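# Slide the held gear onto its shaft and mesh it

## Task

The left gripper starts out holding a gear a little above the top of a shaft. Lower the gear onto that shaft until it sits fully down and level (square to the shaft), with its teeth engaged with both neighbouring gears. Forcing or wedging it with too much force counts as failure.

## Robot and tools

Robot: two six-joint arms, left_arm and right_arm, each ending in a parallel two-finger gripper. In this job the left gripper already carries the gear; the right arm can normally stay still. Joint order for each arm, used in every row and every per-joint list in results: waist (joint1), shoulder (joint2), elbow (joint3), wrist pitch (joint4), wrist yaw (joint5), wrist roll (joint6). Stated ranges in rad: waist -2.618 to 3.054, shoulder 0.000 to 3.142, elbow 0.000 to 3.142, wrist pitch and wrist yaw -1.571 to 1.571, wrist roll -2.094 to 2.094. Real ends may differ by up to 0.059 rad.

Frames: the scene frame has its origin at table-top height midway between the arm bases, +z up, +x out over the table, left_arm on +y. Left base sits near (+0.006, +0.304, -0.005) m, right near (-0.002, -0.271, -0.001) m, both almost level. Hand positions and quaternions in results are in each arm's own base frame; fixed cameras and the table use the scene frame. end_effector_position is the point between the finger pads, just behind the tips; the fingers point along the gripper's +z and close along its y. Printed poses can be a few cm off.

Row format (shared by execute_actions and move): one flat list of 14 numbers, each in [-1, 1]: six left-arm joint values, left opening, then six right-arm joint values, right opening. Joint values are offsets, not poses: they are added to the Joint targets shown in the latest result (as they stood when the action began), not to the previous row. Scale: 1.0 equals 2.224 rad for waist, shoulder and elbow, and 8.485 rad for the three wrist joints. So sending the same offset twice moves twice. Send 0 for an arm's joints to hold it. Opening is absolute: +1 fully open (~87 mm gap), +0.5 ~69 mm, 0 ~43 mm, -0.5 ~18 mm, -1 closed. Always resend the current opening for the gripper holding the gear; writing 0 there commands a 43 mm gap and may release it. To keep gripping, command about 0.04 below grip_measured at first contact.

execute_actions(actions, cameras): actions is a list of actions; each action is a list of up to 15 rows, one per 1/30 s control step; a short action repeats its last row to fill 15 steps. Each action lasts 0.5 s. An empty actions list returns the state plus all camera images. cameras picks images by name (cam_high, cam_left_wrist, cam_right_wrist, or ["all"]). An action driving a joint more than 0.059 rad past its range is rejected for both arms.

move(target, speed, blend, opening_speed, blocking, cameras): drives all joints along paths to the offsets in target, one 14-number row or a list of up to 15 rows, all counted from the same starting Joint targets. speed is rad/s for the joint with the longest way (0.01 to 12.57, default 0.5), one number or one per target. blend (rad) rounds corners of a list; 0 stops at each. opening_speed is the rate of the opening command per second (0.2 or more). blocking=false returns after about 0.5 s while motion continues. Paths do not avoid obstacles; faster motion hits harder, and aiming past a contact presses harder. Result ends with a move: line: done, off_target (resting more than 0.035 rad from target), moving, held or fault; limits=held means steps were withheld.

wait(seconds 0 to 10) lets time pass holding commands. stop brakes a running move. zoom_image(camera, region [x0,y0,x1,y1] pixels, at most 504 by 504) enlarges part of the newest image of cam_high, cam_left_wrist or cam_right_wrist (each 896x504). read_manual returns licence text only. finished_scene(scene) ends the scene irreversibly; make no further call in that reply.

Results: Joint positions (rad, gripper last on 0 closed to 1 open), Joint velocities, Joint targets (the base for your next offsets), Joint torques (include gravity; offsets and noise), grip_measured (on the command scale), Tool commands. Lines to note: joint sent to its limit; joint command not followed (clearance check altered targets); MOTOR HOT above 75 °C, with a fault fold at 90 °C and collapse at 100 °C. Each control step keeps targets within 0.339 rad (large joints) or 2.2 rad (wrist) of measured angles, and targets that would put the gripper over 200 mm away are scaled back.

Method: check the gear's alignment over the shaft with cam_high and the left wrist camera, adjust sideways with small wrist or arm offsets, rotate with wrist roll if teeth must line up, then lower slowly in small steps at low speed. Watch torques and off_target results for signs of jamming; if it stops short, lift slightly, realign or turn a little, and retry rather than pushing. Once seated, open the gripper gently and lift straight away so the gear stays put.

Avoid: dropping the gear or releasing it while moving, fast contact, heavy pressing, letting anything fall from the table, touching the bar, plate or rail under the bases, contact between the arms, and strain on the wrist-camera cables. Long stretched holds heat motors.

Each tool is called after "Call:" by a JSON object that holds its "method" and its "body", one argument or row to a line.

## Session

Call:
{"method": "execute_actions", "body": {
  "actions": [],
  "cameras": ["cam_high","cam_left_wrist"]
}}

Call:
{"method": "zoom_image", "body": {
  "camera": "cam_left_wrist",
  "region": [300, 0, 760, 340]
}}

Call:
{"method": "zoom_image", "body": {
  "camera": "cam_high",
  "region": [440, 200, 600, 320]
}}

Nothing of this call was run. Scene 2 begins with your next reply.

Nothing of this call was run. Scene 2 begins with your next reply.

Nothing of this call was run. Scene 2 begins with your next reply.

Call:
{"method": "execute_actions", "body": {
  "actions": [],
  "cameras": ["cam_high","cam_left_wrist"]
}}

Call:
{"method": "zoom_image", "body": {
  "camera": "cam_left_wrist",
  "region": [300, 0, 760, 340]
}}

Call:
{"method": "zoom_image", "body": {
  "camera": "cam_high",
  "region": [440, 200, 600, 320]
}}

Scene clock: 0.00 s.
left_arm: end_effector_position=(+0.2826, -0.1438, +0.1208) grip_measured=-0.511 end_effector_quat_wxyz=(-0.008, +0.859, +0.512, +0.005) | right_arm: end_effector_position=(+0.3825, +0.0000, +0.3605) grip_measured=+1.000 end_effector_quat_wxyz=(+0.707, +0.000, +0.707, +0.000)
Joint positions: left_arm=[-0.61 1.758 1.505 -1.329 -0.015 1.457 0.244] | right_arm=[0 1.047 1.047 0 0 0 1]
Joint velocities: within noise
Joint torques (N m): no reading
Heat: left arm: 28 °C; right arm: 28 °C.
Joint targets: left_arm=[-0.607 1.747 1.512 -1.335 -0.020 1.457] | right_arm=[0.000 1.043 1.058 0.005 -0.001 0.000]
Tool commands: left_gripper/opening=-1.0 right_gripper/opening=+1.0
Images, in order (width x height): cam_high 896x504, cam_left_wrist 896x504.

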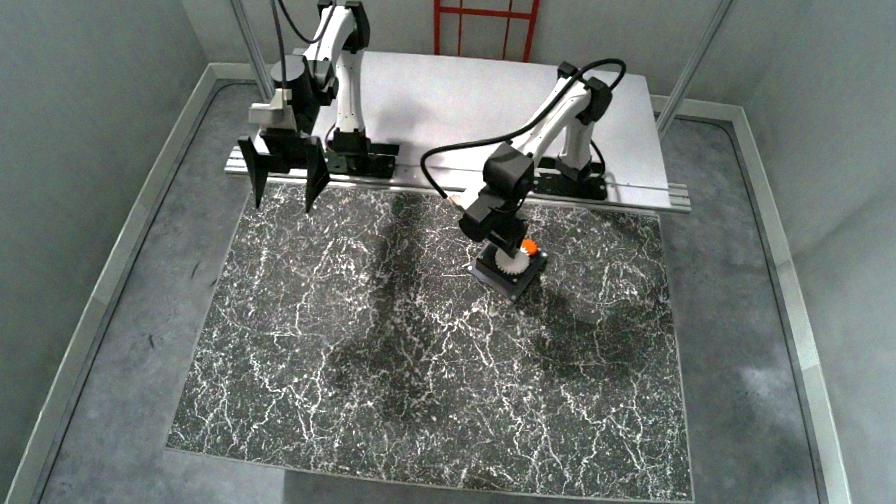

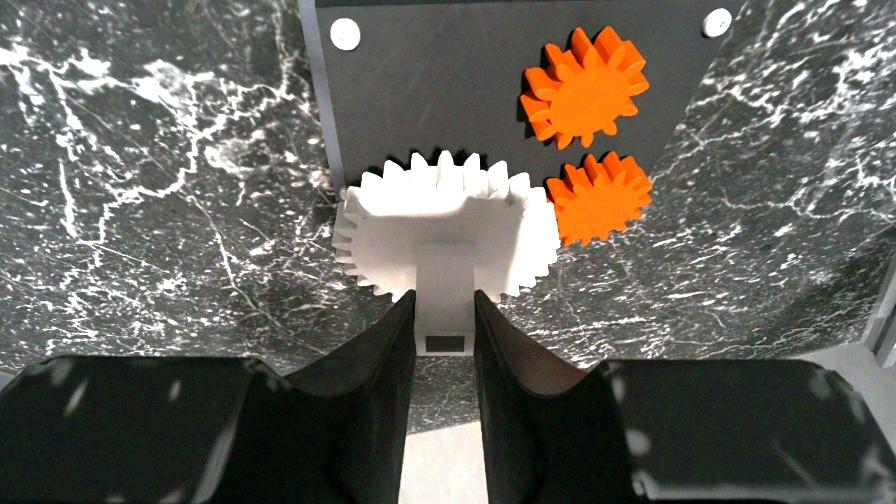

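Scaled by 1.096 from the camera's 896x504 image, which has a finer 1280x720 frame.

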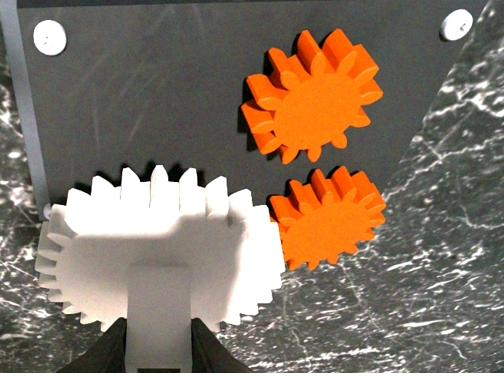

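Scaled by 3.150 from the camera's 896x504 image, which has a finer 1280x720 frame.

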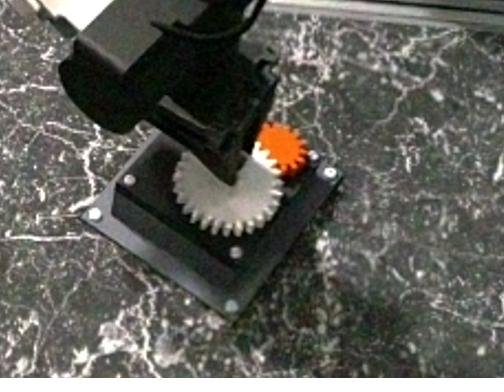

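Call:
{"method": "move", "body": {
  "target": [
    [0,0.0072,0.0854,-0.0206,0,0,-1,0,0,0,0,0,0,1],
    [-0.0216,-0.2145,-0.2077,0.0212,-0.0026,0,-1,0,0,0,0,0,0,1]
  ],
  "speed": 0.5,
  "blend": 0.03,
  "cameras": ["cam_high","cam_left_wrist"]
}}

Call:
{"method": "zoom_image", "body": {
  "camera": "cam_left_wrist",
  "region": [180, 60, 500, 330]
}}

Call:
{"method": "zoom_image", "body": {
  "camera": "cam_high",
  "region": [480, 220, 560, 290]
}}

Scene clock: 32.67 s.
left_arm: end_effector_position=(+0.2173, -0.1066, +0.1235) grip_measured=-0.511 end_effector_quat_wxyz=(+0.073, +0.865, +0.494, +0.046) | right_arm: end_effector_position=(+0.3825, +0.0000, +0.3605) grip_measured=+1.000 end_effector_quat_wxyz=(+0.707, +0.000, +0.707, +0.000)
Joint positions: left_arm=[-0.648 1.294 1.06 -1.166 -0.027 1.457 0.244] | right_arm=[0 1.047 1.047 0 0 0 1]
Joint torques (N m): left_arm=[-0.77 -5.01 4.97 0.81 0.01 -0.03] | right_arm=[-0.24 -2.84 8.1 2.25 -0.07 0.09]
Heat: left arm: 32 °C; right arm: 33 °C.
Joint targets: left_arm=[-0.655 1.269 1.051 -1.155 -0.042 1.457] | right_arm=[0.000 1.043 1.058 0.005 -0.001 0.000]
move: done
camera_calibration:
cam_left_wrist: T_world_to_cam=[[-0.845958, 0.50309, -0.176792, 0.257769], [0.197103, 0.60306, 0.772961, -0.0547652], [0.495485, 0.619046, -0.609324, 0.175036], [0, 0, 0, 1]] pos_world=[0.142129, -0.20501, 0.194556]
Images, in order (width x height): cam_high 896x504, cam_left_wrist 896x504.

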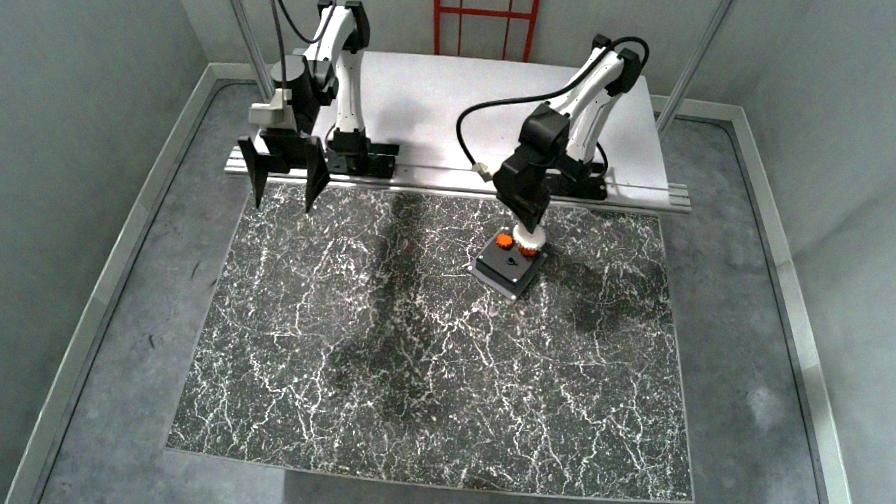

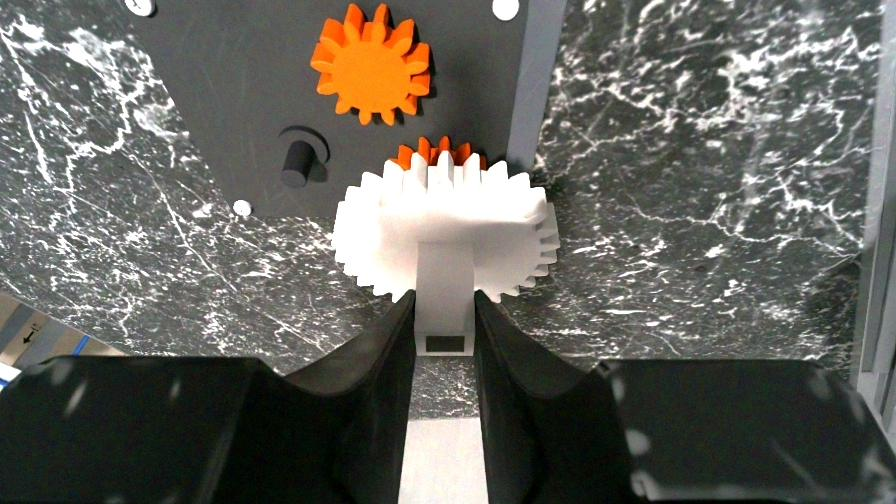

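Scaled by 1.575 from the camera's 896x504 image, which has a finer 1280x720 frame.

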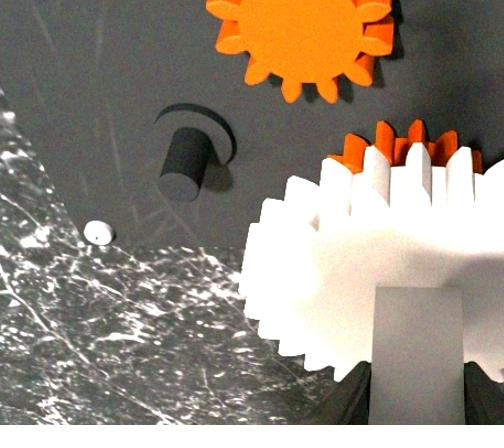

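Scaled by 6.300 from the camera's 896x504 image, which has a finer 1280x720 frame.

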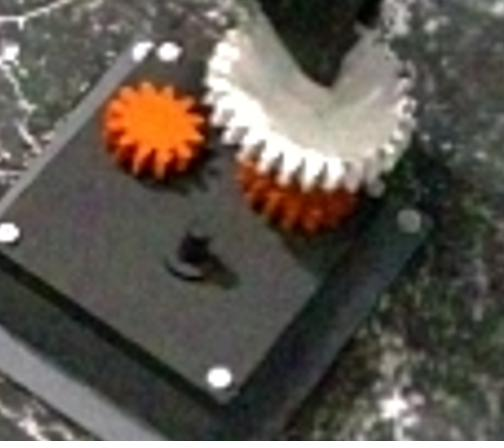

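Call:
{"method": "zoom_image", "body": {
  "camera": "cam_left_wrist",
  "region": [260, 110, 340, 200]
}}

Call:
{"method": "zoom_image", "body": {
  "camera": "cam_left_wrist",
  "region": [130, 0, 560, 240]
}}

Scaled by 5.600 from the camera's 896x504 image, which has a finer 1280x720 frame.

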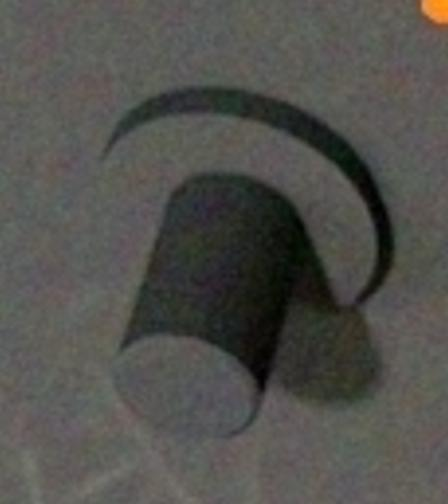

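Scaled by 1.172 from the camera's 896x504 image, which has a finer 1280x720 frame.

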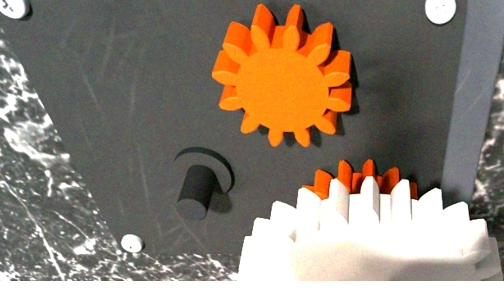

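Call:
{"method": "move", "body": {
  "target": [-0.004,0.1196,0.0976,0.0045,0,0,-1,0,0,0,0,0,0,1],
  "speed": 0.4,
  "cameras": ["cam_high","cam_left_wrist"]
}}

Call:
{"method": "zoom_image", "body": {
  "camera": "cam_left_wrist",
  "region": [470, 60, 670, 270]
}}

Call:
{"method": "zoom_image", "body": {
  "camera": "cam_left_wrist",
  "region": [390, 110, 510, 190]
}}

Call:
{"method": "zoom_image", "body": {
  "camera": "cam_high",
  "region": [480, 230, 540, 280]
}}

Scene clock: 69.07 s.
left_arm: end_effector_position=(+0.2626, -0.1441, +0.1211) grip_measured=-0.511 end_effector_quat_wxyz=(+0.070, +0.867, +0.491, +0.045) | right_arm: end_effector_position=(+0.3825, +0.0000, +0.3605) grip_measured=+1.000 end_effector_quat_wxyz=(+0.707, +0.000, +0.707, +0.000)
Joint positions: left_arm=[-0.657 1.525 1.243 -1.124 -0.028 1.457 0.244] | right_arm=[0 1.047 1.047 0 0 0 1]
Joint torques (N m): left_arm=[-0.76 -4.04 7.58 0.74 0.02 -0.04] | right_arm=[-0.25 -2.84 8.1 2.25 -0.07 0.1]
Heat: left arm: 30 °C; right arm: 35 °C.
Joint targets: left_arm=[-0.664 1.536 1.268 -1.117 -0.042 1.457] | right_arm=[0.000 1.043 1.058 0.005 -0.001 0.000]
move: done
camera_calibration:
cam_left_wrist: T_world_to_cam=[[-0.84206, 0.511484, -0.171227, 0.314167], [0.205798, 0.598099, 0.774548, -0.0423664], [0.49858, 0.616978, -0.608898, 0.17318], [0, 0, 0, 1]] pos_world=[0.186922, -0.2422, 0.192058]
Images, in order (width x height): cam_high 896x504, cam_left_wrist 896x504.

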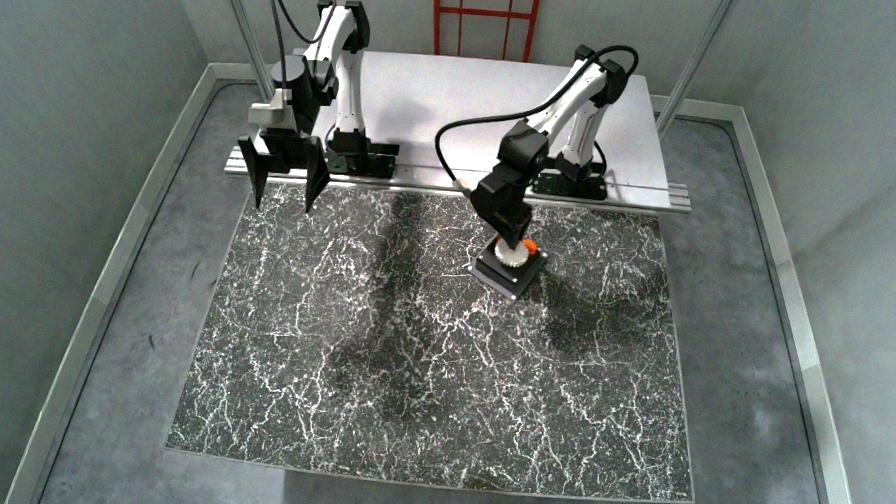

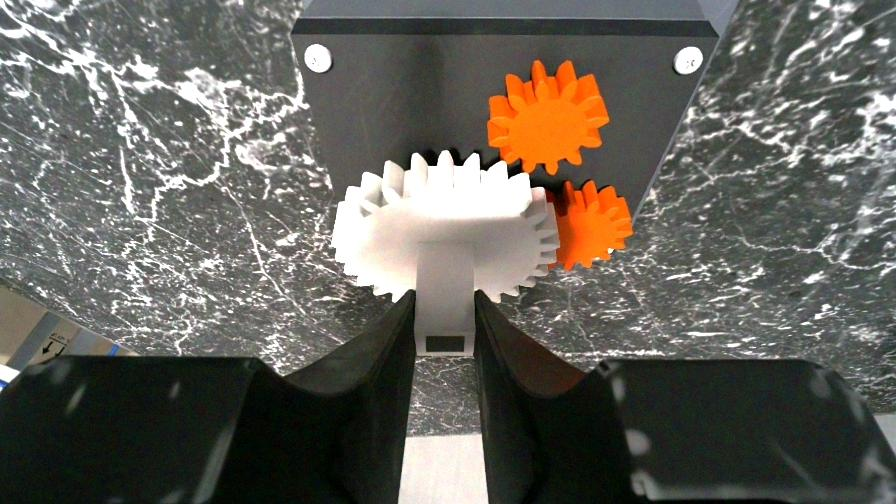

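Scaled by 2.400 from the camera's 896x504 image, which has a finer 1280x720 frame.

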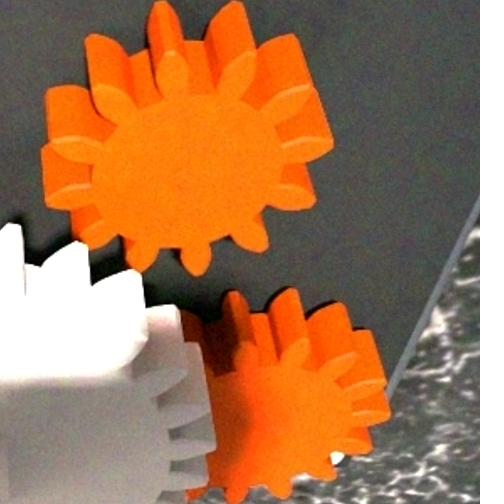

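Scaled by 4.200 from the camera's 896x504 image, which has a finer 1280x720 frame.

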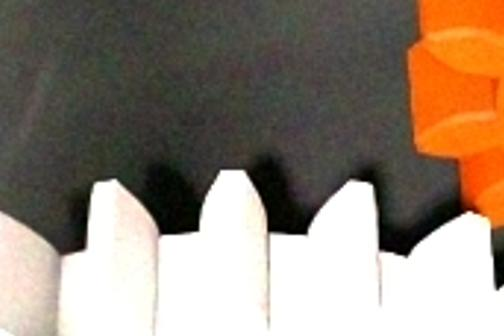

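Scaled by 8.400 from the camera's 896x504 image, which has a finer 1280x720 frame.

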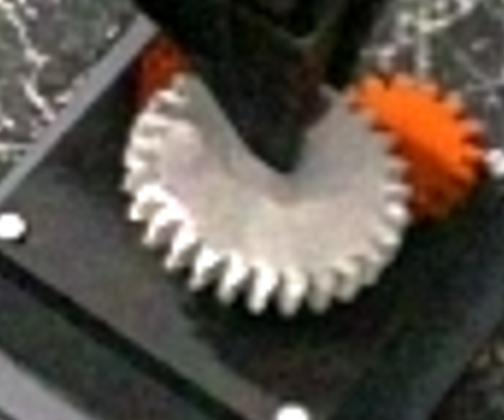

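Call:
{"method": "move", "body": {
  "target": [0.0108,0.0031,-0.0207,0.0022,0,0,-1,0,0,0,0,0,0,1],
  "speed": 0.1,
  "cameras": ["cam_high","cam_left_wrist"]
}}

Call:
{"method": "zoom_image", "body": {
  "camera": "cam_high",
  "region": [480, 230, 540, 280]
}}

Call:
{"method": "zoom_image", "body": {
  "camera": "cam_left_wrist",
  "region": [470, 60, 670, 270]
}}

Scene clock: 120.33 s.
left_arm: end_effector_position=(+0.2641, -0.1428, +0.1168) grip_measured=-0.511 end_effector_quat_wxyz=(+0.069, +0.866, +0.493, +0.045) | right_arm: end_effector_position=(+0.3825, +0.0000, +0.3605) grip_measured=+1.000 end_effector_quat_wxyz=(+0.707, +0.000, +0.707, +0.000)
Joint positions: left_arm=[-0.651 1.529 1.231 -1.109 -0.028 1.457 0.244] | right_arm=[0 1.047 1.047 0 0 0 1]
Joint torques (N m): left_arm=[0.81 -4.01 4.9 0.8 0 -0.03] | right_arm=[-0.25 -2.84 8.1 2.25 -0.07 0.09]
Heat: left arm: 35 °C; right arm: 36 °C.
Joint targets: left_arm=[-0.640 1.543 1.222 -1.098 -0.042 1.457] | right_arm=[0.000 1.043 1.058 0.005 -0.001 0.000]
move: done
camera_calibration:
cam_left_wrist: T_world_to_cam=[[-0.845663, 0.506144, -0.169327, 0.313877], [0.202859, 0.59827, 0.775191, -0.0394175], [0.493662, 0.621201, -0.608611, 0.170806], [0, 0, 0, 1]] pos_world=[0.18911, -0.24139, 0.187658]
Images, in order (width x height): cam_high 896x504, cam_left_wrist 896x504.

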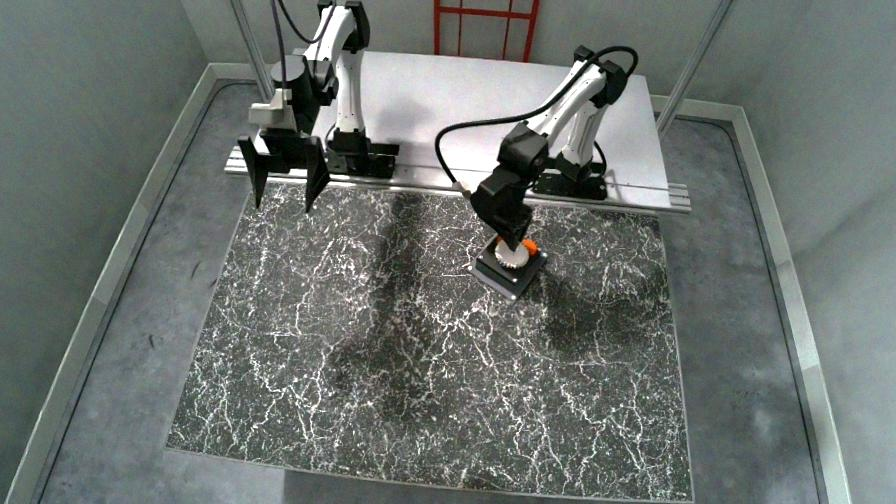

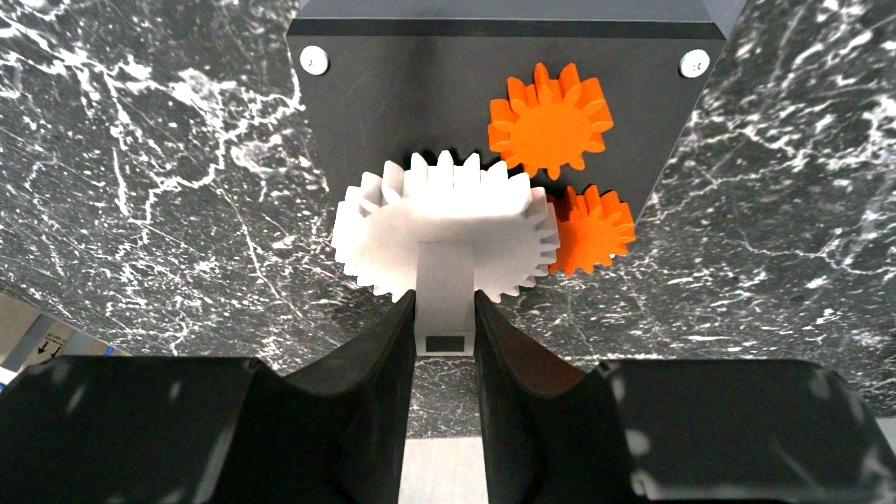

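Scaled by 8.400 from the camera's 896x504 image, which has a finer 1280x720 frame.

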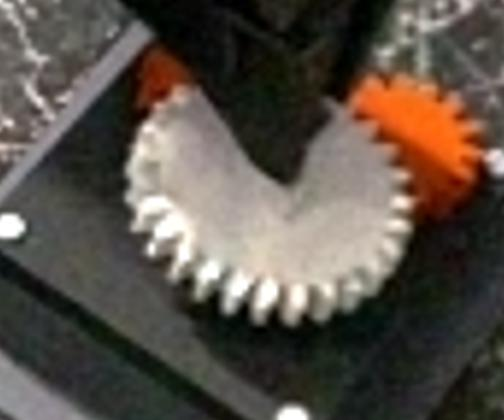

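Scaled by 2.400 from the camera's 896x504 image, which has a finer 1280x720 frame.

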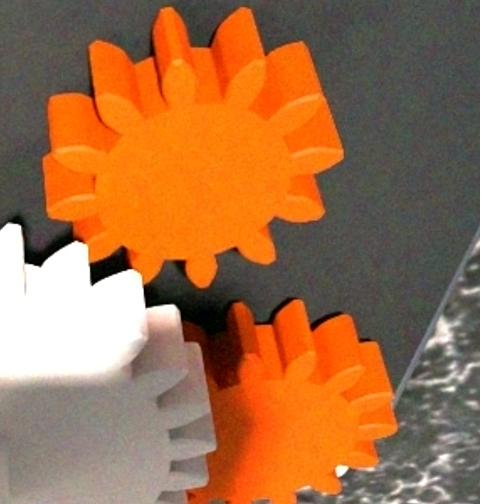

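Call:
{"method": "move", "body": {
  "target": [0.0022,0.0011,-0.0044,0.00143,0,0,-1,0,0,0,0,0,0,1],
  "speed": 0.06
}}

Call:
{"method": "move", "body": {
  "target": [0.0011,0.0011,-0.0044,0.00143,0,0,-1,0,0,0,0,0,0,1],
  "speed": 0.06
}}

Scene clock: 129.07 s.
left_arm: end_effector_position=(+0.2651, -0.1418, +0.1152) grip_measured=-0.511 end_effector_quat_wxyz=(+0.070, +0.865, +0.495, +0.046) | right_arm: end_effector_position=(+0.3825, +0.0000, +0.3605) grip_measured=+1.000 end_effector_quat_wxyz=(+0.707, +0.000, +0.707, +0.000)
Joint positions: left_arm=[-0.647 1.529 1.224 -1.1 -0.03 1.457 0.244] | right_arm=[0 1.047 1.047 0 0 0 1]
Joint torques (N m): left_arm=[0.8 -3.81 4.72 0.78 0.04 -0.04] | right_arm=[-0.24 -2.84 8.09 2.25 -0.07 0.09]
Heat: left arm: 34 °C; right arm: 37 °C.
Joint targets: left_arm=[-0.635 1.545 1.212 -1.086 -0.042 1.457] | right_arm=[0.000 1.043 1.058 0.005 -0.001 0.000]
move: done

Scene clock: 129.77 s.
left_arm: end_effector_position=(+0.2666, -0.1412, +0.1126) grip_measured=-0.511 end_effector_quat_wxyz=(+0.072, +0.864, +0.496, +0.049) | right_arm: end_effector_position=(+0.3825, +0.0000, +0.3605) grip_measured=+1.000 end_effector_quat_wxyz=(+0.707, +0.000, +0.707, +0.000)
Joint positions: left_arm=[-0.644 1.529 1.212 -1.083 -0.033 1.457 0.244] | right_arm=[0 1.047 1.047 0 0 0 1]
Joint torques (N m): left_arm=[0.9 -3.59 4.88 0.75 0.07 -0.03] | right_arm=[-0.24 -2.84 8.1 2.25 -0.07 0.09]
Heat: left arm: 34 °C; right arm: 37 °C.
Joint targets: left_arm=[-0.633 1.548 1.202 -1.074 -0.042 1.457] | right_arm=[0.000 1.043 1.058 0.005 -0.001 0.000]
move: done

Call:
{"method": "move", "body": {
  "target": [0,0.0009,-0.0036,0.0012,0,0,-1,0,0,0,0,0,0,1],
  "cameras": ["cam_left_wrist","cam_high"]
}}

Scene clock: 172.20 s.
left_arm: end_effector_position=(+0.2671, -0.1416, +0.1094) grip_measured=-0.511 end_effector_quat_wxyz=(+0.070, +0.864, +0.496, +0.048) | right_arm: end_effector_position=(+0.3825, +0.0000, +0.3605) grip_measured=+1.000 end_effector_quat_wxyz=(+0.707, +0.000, +0.707, +0.000)
Joint positions: left_arm=[-0.644 1.535 1.205 -1.073 -0.033 1.457 0.244] | right_arm=[0 1.047 1.047 0 0 0 1]
Joint torques (N m): left_arm=[0.85 -3.99 4.78 0.74 0.08 -0.05] | right_arm=[-0.24 -2.84 8.1 2.25 -0.07 0.09]
Heat: left arm: 32 °C; right arm: 38 °C.
Joint targets: left_arm=[-0.633 1.549 1.194 -1.064 -0.042 1.457] | right_arm=[0.000 1.043 1.058 0.005 -0.001 0.000]
move: done
camera_calibration:
cam_left_wrist: T_world_to_cam=[[-0.848195, 0.500166, -0.174354, 0.315021], [0.193373, 0.598843, 0.777171, -0.0325908], [0.493125, 0.625477, -0.604654, 0.164409], [0, 0, 0, 1]] pos_world=[0.192427, -0.24088, 0.179664]
Images, in order (width x height): cam_high 896x504, cam_left_wrist 896x504.

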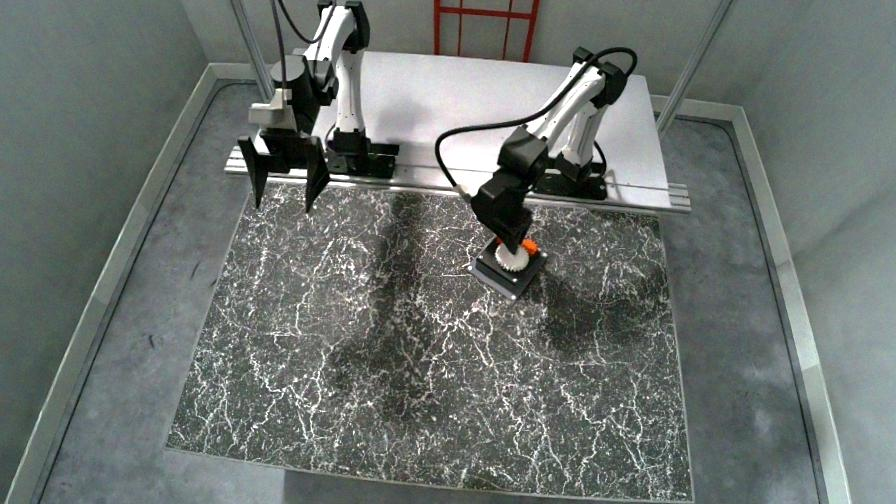

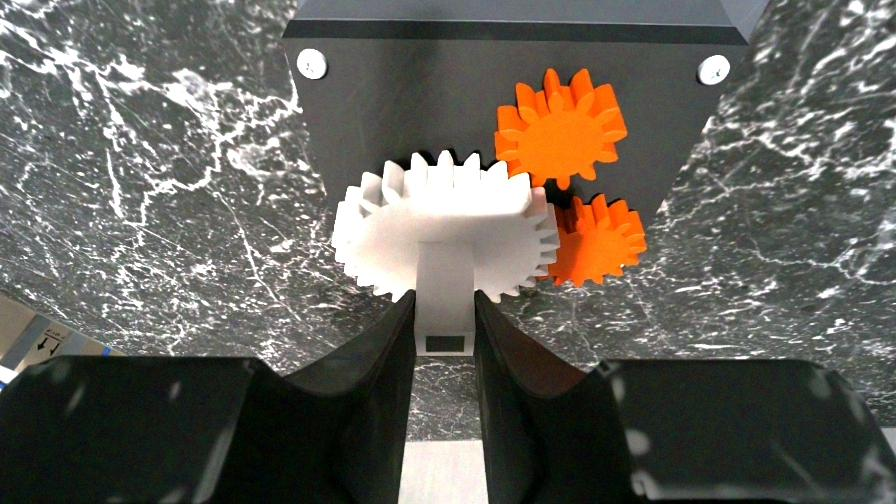

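Call:
{"method": "zoom_image", "body": {
  "camera": "cam_high",
  "region": [460, 225, 567, 285]
}}

Call:
{"method": "zoom_image", "body": {
  "camera": "cam_left_wrist",
  "region": [320, 50, 680, 310]
}}

Scaled by 4.710 from the camera's 896x504 image, which has a finer 1280x720 frame.

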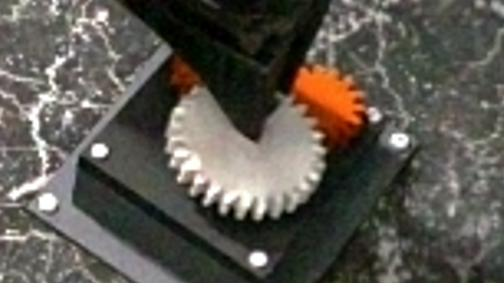

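Scaled by 1.400 from the camera's 896x504 image, which has a finer 1280x720 frame.

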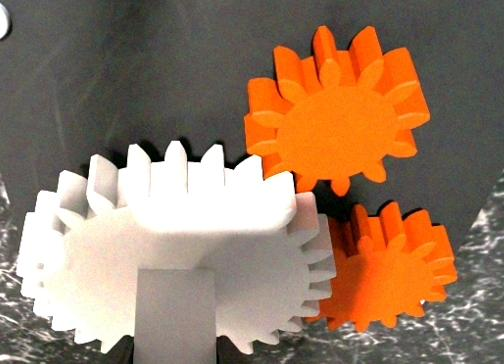

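Call:
{"method": "move", "body": {
  "target": [0,0.0009,-0.0036,0.0012,0,0,-1,0,0,0,0,0,0,1]
}}

Scene clock: 181.00 s.
left_arm: end_effector_position=(+0.2674, -0.1414, +0.1090) grip_measured=-0.511 end_effector_quat_wxyz=(+0.070, +0.864, +0.496, +0.049) | right_arm: end_effector_position=(+0.3825, +0.0000, +0.3605) grip_measured=+1.000 end_effector_quat_wxyz=(+0.707, +0.000, +0.707, +0.000)
Joint positions: left_arm=[-0.644 1.535 1.203 -1.07 -0.035 1.457 0.244] | right_arm=[0 1.047 1.047 0 0 0 1]
Joint torques (N m): left_arm=[0.91 -3.74 4.27 0.84 0.1 -0.04] | right_arm=[-0.24 -2.84 8.1 2.25 -0.07 0.09]
Heat: left arm: 32 °C; right arm: 38 °C.
Joint targets: left_arm=[-0.633 1.551 1.186 -1.054 -0.042 1.457] | right_arm=[0.000 1.043 1.058 0.005 -0.001 0.000]
move: done

Call:
{"method": "move", "body": {
  "target": [0,0.0009,-0.0036,0.0012,0,0,-1,0,0,0,0,0,0,1]
}}

Scene clock: 183.83 s.
left_arm: end_effector_position=(+0.2675, -0.1413, +0.1086) grip_measured=-0.511 end_effector_quat_wxyz=(+0.070, +0.864, +0.496, +0.050) | right_arm: end_effector_position=(+0.3825, +0.0000, +0.3605) grip_measured=+1.000 end_effector_quat_wxyz=(+0.707, +0.000, +0.707, +0.000)
Joint positions: left_arm=[-0.644 1.535 1.201 -1.068 -0.036 1.457 0.244] | right_arm=[0 1.047 1.047 0 0 0 1]
Joint torques (N m): left_arm=[0.87 -3.6 3.73 0.92 0.11 -0.04] | right_arm=[-0.24 -2.84 8.1 2.25 -0.07 0.09]
Heat: left arm: 32 °C; right arm: 38 °C.
Joint targets: left_arm=[-0.633 1.553 1.178 -1.044 -0.042 1.457] | right_arm=[0.000 1.043 1.058 0.005 -0.001 0.000]
move: done

Call:
{"method": "move", "body": {
  "target": [
    [0,0,0,0.0018,0,0,-1,0,0,0,0,0,0,1],
    [0,0,0,0.0036,0,0,-1,0,0,0,0,0,0,1]
  ],
  "cameras": ["cam_left_wrist","cam_high"]
}}

Call:
{"method": "zoom_image", "body": {
  "camera": "cam_high",
  "region": [480, 230, 540, 280]
}}

Call:
{"method": "zoom_image", "body": {
  "camera": "cam_left_wrist",
  "region": [470, 60, 670, 300]
}}

Scene clock: 189.10 s.
left_arm: end_effector_position=(+0.2689, -0.1423, +0.1088) grip_measured=-0.511 end_effector_quat_wxyz=(+0.074, +0.864, +0.496, +0.051) | right_arm: end_effector_position=(+0.3825, +0.0000, +0.3605) grip_measured=+1.000 end_effector_quat_wxyz=(+0.707, +0.000, +0.707, +0.000)
Joint positions: left_arm=[-0.644 1.535 1.201 -1.061 -0.036 1.457 0.244] | right_arm=[0 1.047 1.047 0 0 0 1]
Joint torques (N m): left_arm=[0.76 -3.64 3.81 1.16 0.1 -0.03] | right_arm=[-0.25 -2.84 8.1 2.25 -0.07 0.09]
Heat: left arm: 31 °C; right arm: 38 °C.
Joint targets: left_arm=[-0.633 1.553 1.178 -1.013 -0.042 1.457] | right_arm=[0.000 1.043 1.058 0.005 -0.001 0.000]
move: off_target (left_arm); left_arm: the wrist pitch is farthest, 0.048 rad from its target
camera_calibration:
cam_left_wrist: T_world_to_cam=[[-0.846982, 0.499318, -0.182491, 0.317179], [0.186904, 0.601041, 0.777056, -0.0300225], [0.497683, 0.624045, -0.602395, 0.161947], [0, 0, 0, 1]] pos_world=[0.193658, -0.24139, 0.178767]
Images, in order (width x height): cam_high 896x504, cam_left_wrist 896x504.

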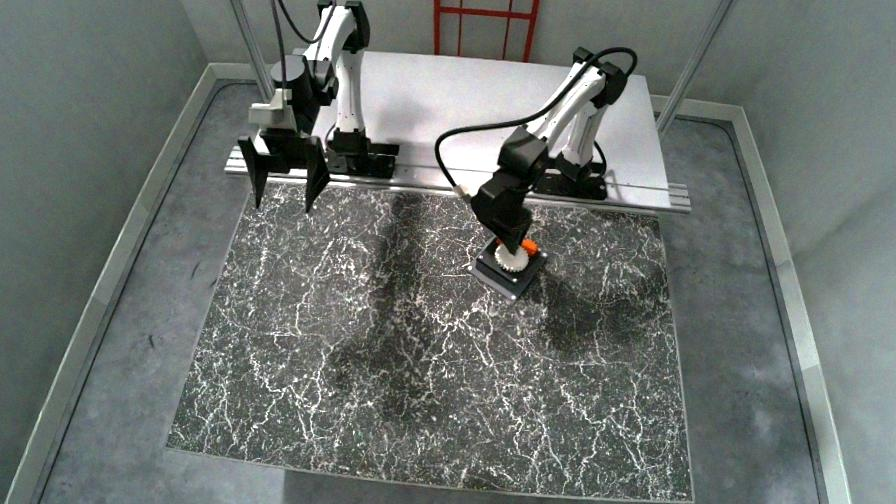

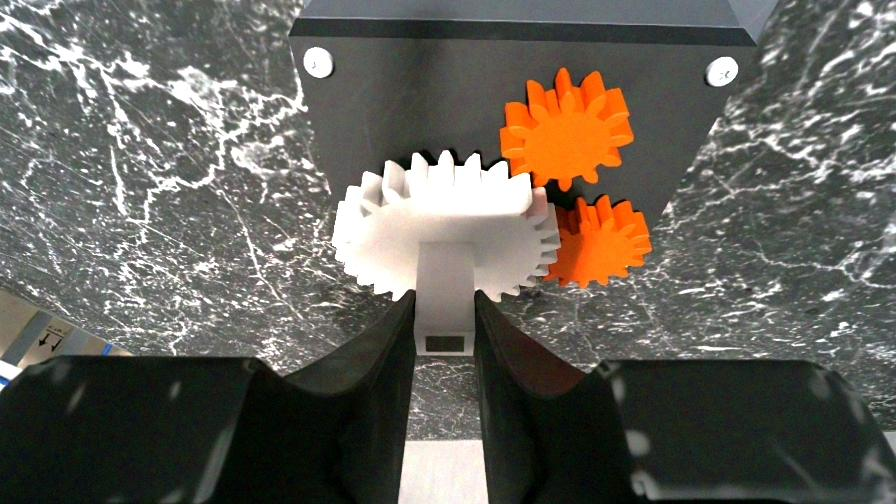

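Scaled by 8.400 from the camera's 896x504 image, which has a finer 1280x720 frame.

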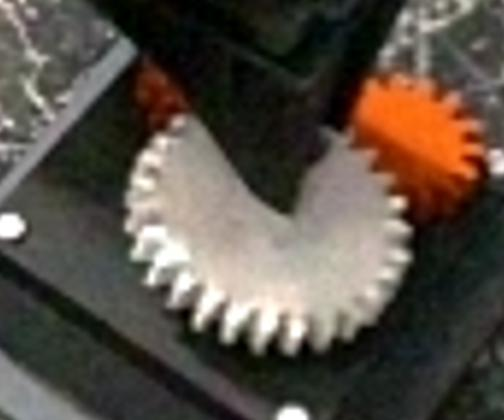

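Scaled by 2.100 from the camera's 896x504 image, which has a finer 1280x720 frame.

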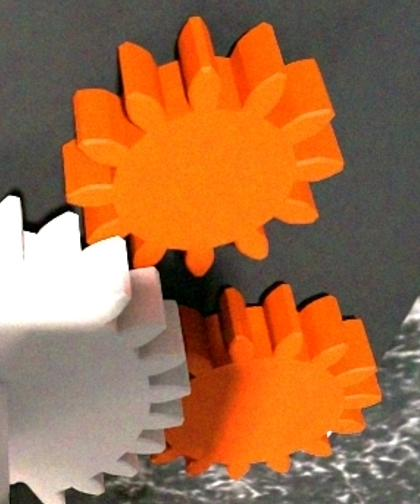

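Call:
{"method": "zoom_image", "body": {
  "camera": "cam_left_wrist",
  "region": [490, 150, 610, 300]
}}

Call:
{"method": "zoom_image", "body": {
  "camera": "cam_left_wrist",
  "region": [320, 140, 570, 310]
}}

Scaled by 3.360 from the camera's 896x504 image, which has a finer 1280x720 frame.

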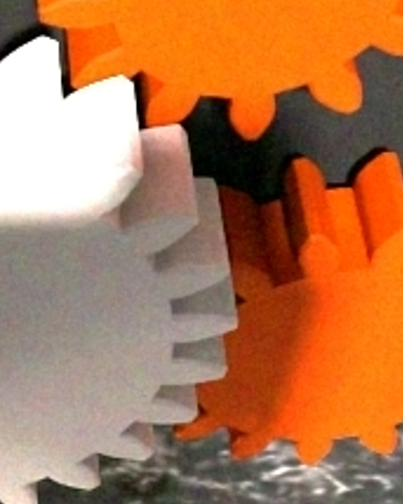

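Scaled by 2.016 from the camera's 896x504 image, which has a finer 1280x720 frame.

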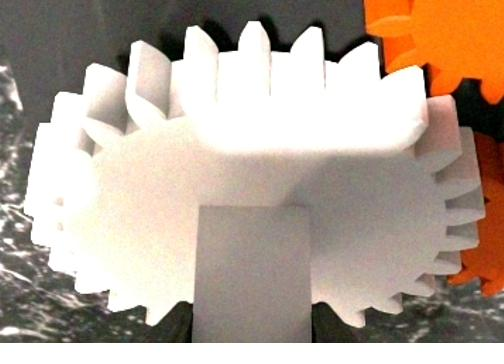

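Call:
{"method": "zoom_image", "body": {
  "camera": "cam_left_wrist",
  "region": [535, 185, 665, 295]
}}

Call:
{"method": "zoom_image", "body": {
  "camera": "cam_left_wrist",
  "region": [490, 60, 650, 205]
}}

Scaled by 3.877 from the camera's 896x504 image, which has a finer 1280x720 frame.

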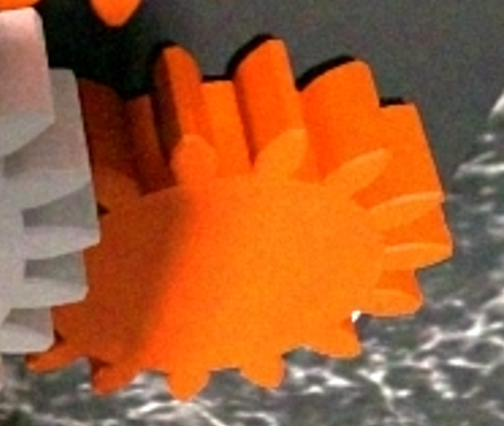

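Scaled by 3.150 from the camera's 896x504 image, which has a finer 1280x720 frame.

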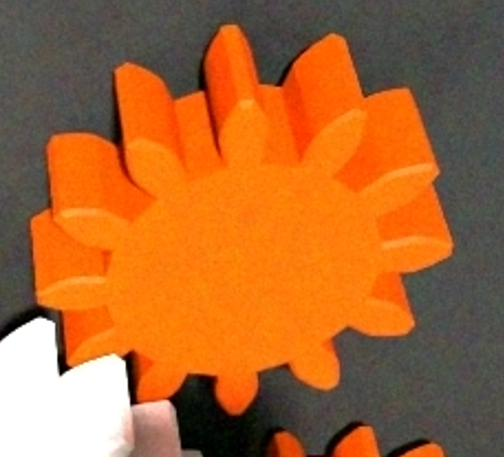

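Call:
{"method": "move", "body": {
  "target": [
    [0,0,0,-0.005,0,0,-1,0,0,0,0,0,0,1],
    [0,0,0,-0.009,0,0,-1,0,0,0,0,0,0,1]
  ]
}}

Scene clock: 283.37 s.
left_arm: end_effector_position=(+0.2674, -0.1411, +0.1086) grip_measured=-0.511 end_effector_quat_wxyz=(+0.070, +0.864, +0.496, +0.050) | right_arm: end_effector_position=(+0.3825, +0.0000, +0.3605) grip_measured=+1.000 end_effector_quat_wxyz=(+0.707, +0.000, +0.707, +0.000)
Joint positions: left_arm=[-0.644 1.535 1.201 -1.069 -0.036 1.457 0.244] | right_arm=[0 1.047 1.047 0 0 0 1]
Joint torques (N m): left_arm=[0.87 -3.62 3.77 0.46 0.09 -0.03] | right_arm=[-0.24 -2.84 8.1 2.25 -0.07 0.09]
Heat: left arm: 30 °C; right arm: 40 °C.
Joint targets: left_arm=[-0.633 1.553 1.178 -1.089 -0.042 1.457] | right_arm=[0.000 1.043 1.058 0.005 -0.001 0.000]
move: done

Call:
{"method": "move", "body": {
  "target": [
    [0,0,0,-0.003,0,0,-1,0,0,0,0,0,0,1],
    [0,0,0,-0.006,0,0,-1,0,0,0,0,0,0,1]
  ]
}}

Scene clock: 286.83 s.
left_arm: end_effector_position=(+0.2667, -0.1406, +0.1084) grip_measured=-0.511 end_effector_quat_wxyz=(+0.068, +0.864, +0.496, +0.049) | right_arm: end_effector_position=(+0.3825, +0.0000, +0.3605) grip_measured=+1.000 end_effector_quat_wxyz=(+0.707, +0.000, +0.707, +0.000)
Joint positions: left_arm=[-0.644 1.535 1.201 -1.073 -0.036 1.457 0.244] | right_arm=[0 1.047 1.047 0 0 0 1]
Joint torques (N m): left_arm=[0.83 -3.63 3.75 0.01 0.1 -0.03] | right_arm=[-0.24 -2.84 8.09 2.25 -0.07 0.09]
Heat: left arm: 30 °C; right arm: 40 °C.
Joint targets: left_arm=[-0.633 1.553 1.178 -1.140 -0.042 1.457] | right_arm=[0.000 1.043 1.058 0.005 -0.001 0.000]
move: off_target (left_arm); left_arm: the wrist pitch is farthest, 0.067 rad from its target

Call:
{"method": "move", "body": {
  "target": [
    [0,0,0.0247,0.005,0,0,-1,0,0,0,0,0,0,1],
    [0,-0.003,0.0225,0.0053,0,0.0053,-1,0,0,0,0,0,0,1]
  ],
  "cameras": ["cam_left_wrist"]
}}

Call:
{"method": "zoom_image", "body": {
  "camera": "cam_left_wrist",
  "region": [490, 150, 610, 300]
}}

Scene clock: 322.67 s.
left_arm: end_effector_position=(+0.2683, -0.1416, +0.1105) grip_measured=-0.511 end_effector_quat_wxyz=(+0.069, +0.871, +0.485, +0.051) | right_arm: end_effector_position=(+0.3825, +0.0000, +0.3605) grip_measured=+1.000 end_effector_quat_wxyz=(+0.707, +0.000, +0.707, +0.000)
Joint positions: left_arm=[-0.644 1.535 1.209 -1.077 -0.036 1.484 0.244] | right_arm=[0 1.047 1.047 0 0 0 1]
Joint torques (N m): left_arm=[0.85 -4.15 7.2 0.49 0.11 0.17] | right_arm=[-0.24 -2.82 8.1 2.25 -0.06 0.1]
Heat: left arm: 30 °C; right arm: 41 °C.
Joint targets: left_arm=[-0.633 1.547 1.228 -1.096 -0.042 1.502] | right_arm=[0.000 1.043 1.058 0.005 -0.001 0.000]
move: done
camera_calibration:
cam_left_wrist: T_world_to_cam=[[-0.834256, 0.523386, -0.173449, 0.315633], [0.206413, 0.588156, 0.781963, -0.0392447], [0.511283, 0.616555, -0.598706, 0.157741], [0, 0, 0, 1]] pos_world=[0.190769, -0.239372, 0.179875]
Images, in order (width x height): cam_left_wrist 896x504.

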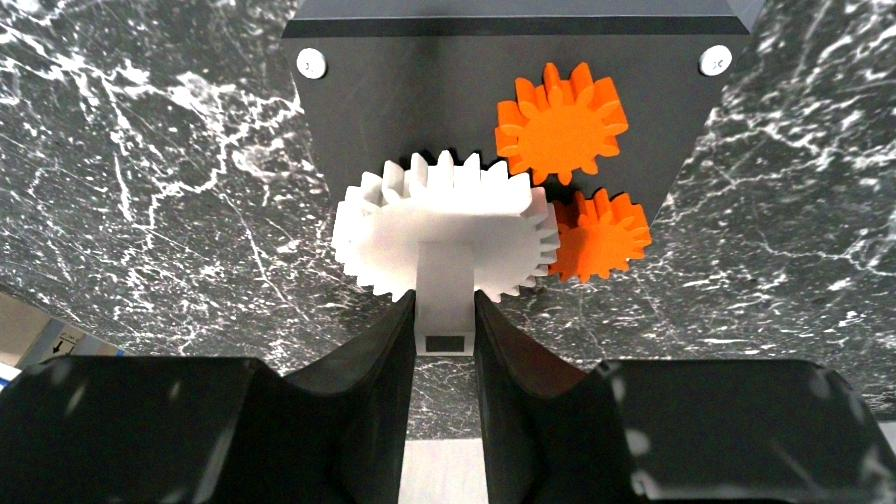

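Scaled by 3.360 from the camera's 896x504 image, which has a finer 1280x720 frame.

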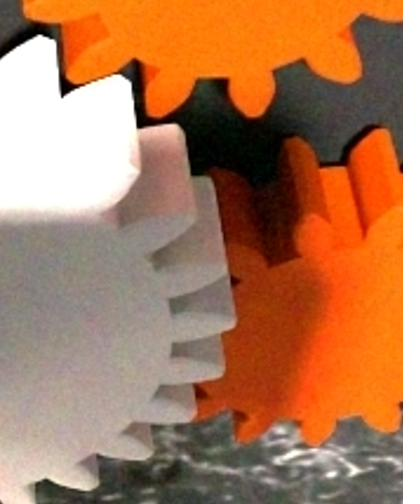

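Call:
{"method": "move", "body": {
  "target": [
    [0,0,-0.0135,0.0015,0,0,-1,0,0,0,0,0,0,1],
    [0,0,-0.0225,0.005,0,0,-1,0,0,0,0,0,0,1]
  ]
}}

Scene clock: 328.80 s.
left_arm: end_effector_position=(+0.2678, -0.1412, +0.1084) grip_measured=-0.511 end_effector_quat_wxyz=(+0.068, +0.871, +0.484, +0.050) | right_arm: end_effector_position=(+0.3825, +0.0000, +0.3605) grip_measured=+1.000 end_effector_quat_wxyz=(+0.707, +0.000, +0.707, +0.000)
Joint positions: left_arm=[-0.644 1.535 1.2 -1.071 -0.036 1.487 0.244] | right_arm=[0 1.047 1.047 0 0 0 1]
Joint torques (N m): left_arm=[0.98 -4.12 3.81 0.88 0.12 0.14] | right_arm=[-0.24 -2.84 8.09 2.25 -0.07 0.09]
Heat: left arm: 31 °C; right arm: 41 °C.
Joint targets: left_arm=[-0.633 1.547 1.178 -1.053 -0.042 1.502] | right_arm=[0.000 1.043 1.058 0.005 -0.001 0.000]
move: done

Call:
{"method": "move", "body": {
  "target": [
    [0,0,0.02,-0.005,0,0,-1,0,0,0,0,0,0,1],
    [0,-0.002,0.018,-0.0048,0,0.0035,-1,0,0,0,0,0,0,1],
    [0,-0.002,-0.003,0,0,0.0035,-1,0,0,0,0,0,0,1]
  ],
  "cameras": ["cam_left_wrist"]
}}

Call:
{"method": "zoom_image", "body": {
  "camera": "cam_left_wrist",
  "region": [490, 150, 610, 300]
}}

Scene clock: 336.63 s.
left_arm: end_effector_position=(+0.2686, -0.1417, +0.1043) grip_measured=-0.511 end_effector_quat_wxyz=(+0.067, +0.878, +0.471, +0.051) | right_arm: end_effector_position=(+0.3825, +0.0000, +0.3605) grip_measured=+1.000 end_effector_quat_wxyz=(+0.707, +0.000, +0.707, +0.000)
Joint positions: left_arm=[-0.644 1.535 1.183 -1.053 -0.036 1.517 0.244] | right_arm=[0 1.047 1.047 0 0 0 1]
Joint torques (N m): left_arm=[0.87 -4.44 4.66 0.71 0.1 0.13] | right_arm=[-0.24 -2.84 8.1 2.25 -0.07 0.1]
Heat: left arm: 31 °C; right arm: 41 °C.
Joint targets: left_arm=[-0.633 1.542 1.171 -1.053 -0.042 1.532] | right_arm=[0.000 1.043 1.058 0.005 -0.001 0.000]
move: done
camera_calibration:
cam_left_wrist: T_world_to_cam=[[-0.816901, 0.550806, -0.171128, 0.313853], [0.224187, 0.576591, 0.785674, -0.041167], [0.531425, 0.603453, -0.594502, 0.146223], [0, 0, 0, 1]] pos_world=[0.18791, -0.237374, 0.172982]
Images, in order (width x height): cam_left_wrist 896x504.

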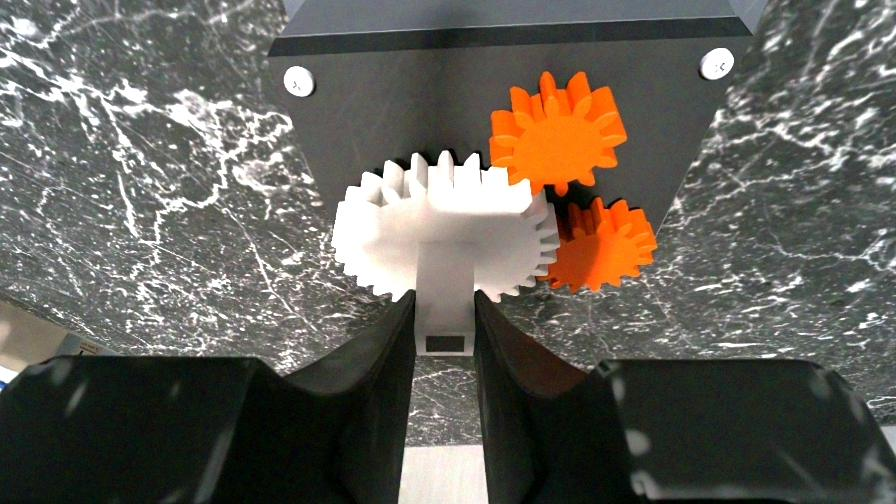

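Scaled by 3.360 from the camera's 896x504 image, which has a finer 1280x720 frame.

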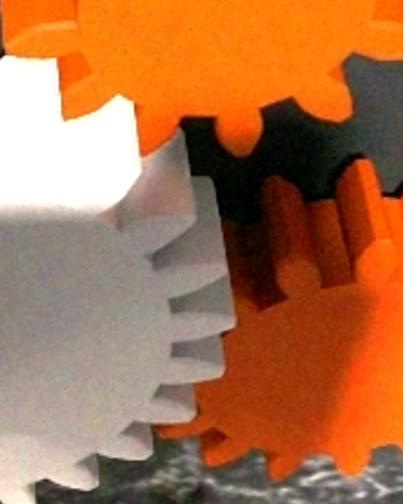

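Call:
{"method": "move", "body": {
  "target": [
    [0,0.0007,-0.003,0.001,0,0,-1,0,0,0,0,0,0,1],
    [0,0.0014,-0.006,0.002,0,0,-1,0,0,0,0,0,0,1]
  ]
}}

Scene clock: 340.70 s.
left_arm: end_effector_position=(+0.2690, -0.1421, +0.1012) grip_measured=-0.511 end_effector_quat_wxyz=(+0.069, +0.878, +0.470, +0.052) | right_arm: end_effector_position=(+0.3825, +0.0000, +0.3605) grip_measured=+1.000 end_effector_quat_wxyz=(+0.707, +0.000, +0.707, +0.000)
Joint positions: left_arm=[-0.644 1.535 1.17 -1.036 -0.036 1.517 0.244] | right_arm=[0 1.047 1.047 0 0 0 1]
Joint torques (N m): left_arm=[0.94 -4.16 4.6 0.68 0.13 0.14] | right_arm=[-0.24 -2.82 8.1 2.25 -0.07 0.09]
Heat: left arm: 31 °C; right arm: 41 °C.
Joint targets: left_arm=[-0.633 1.545 1.158 -1.036 -0.042 1.532] | right_arm=[0.000 1.043 1.058 0.005 -0.001 0.000]
move: done


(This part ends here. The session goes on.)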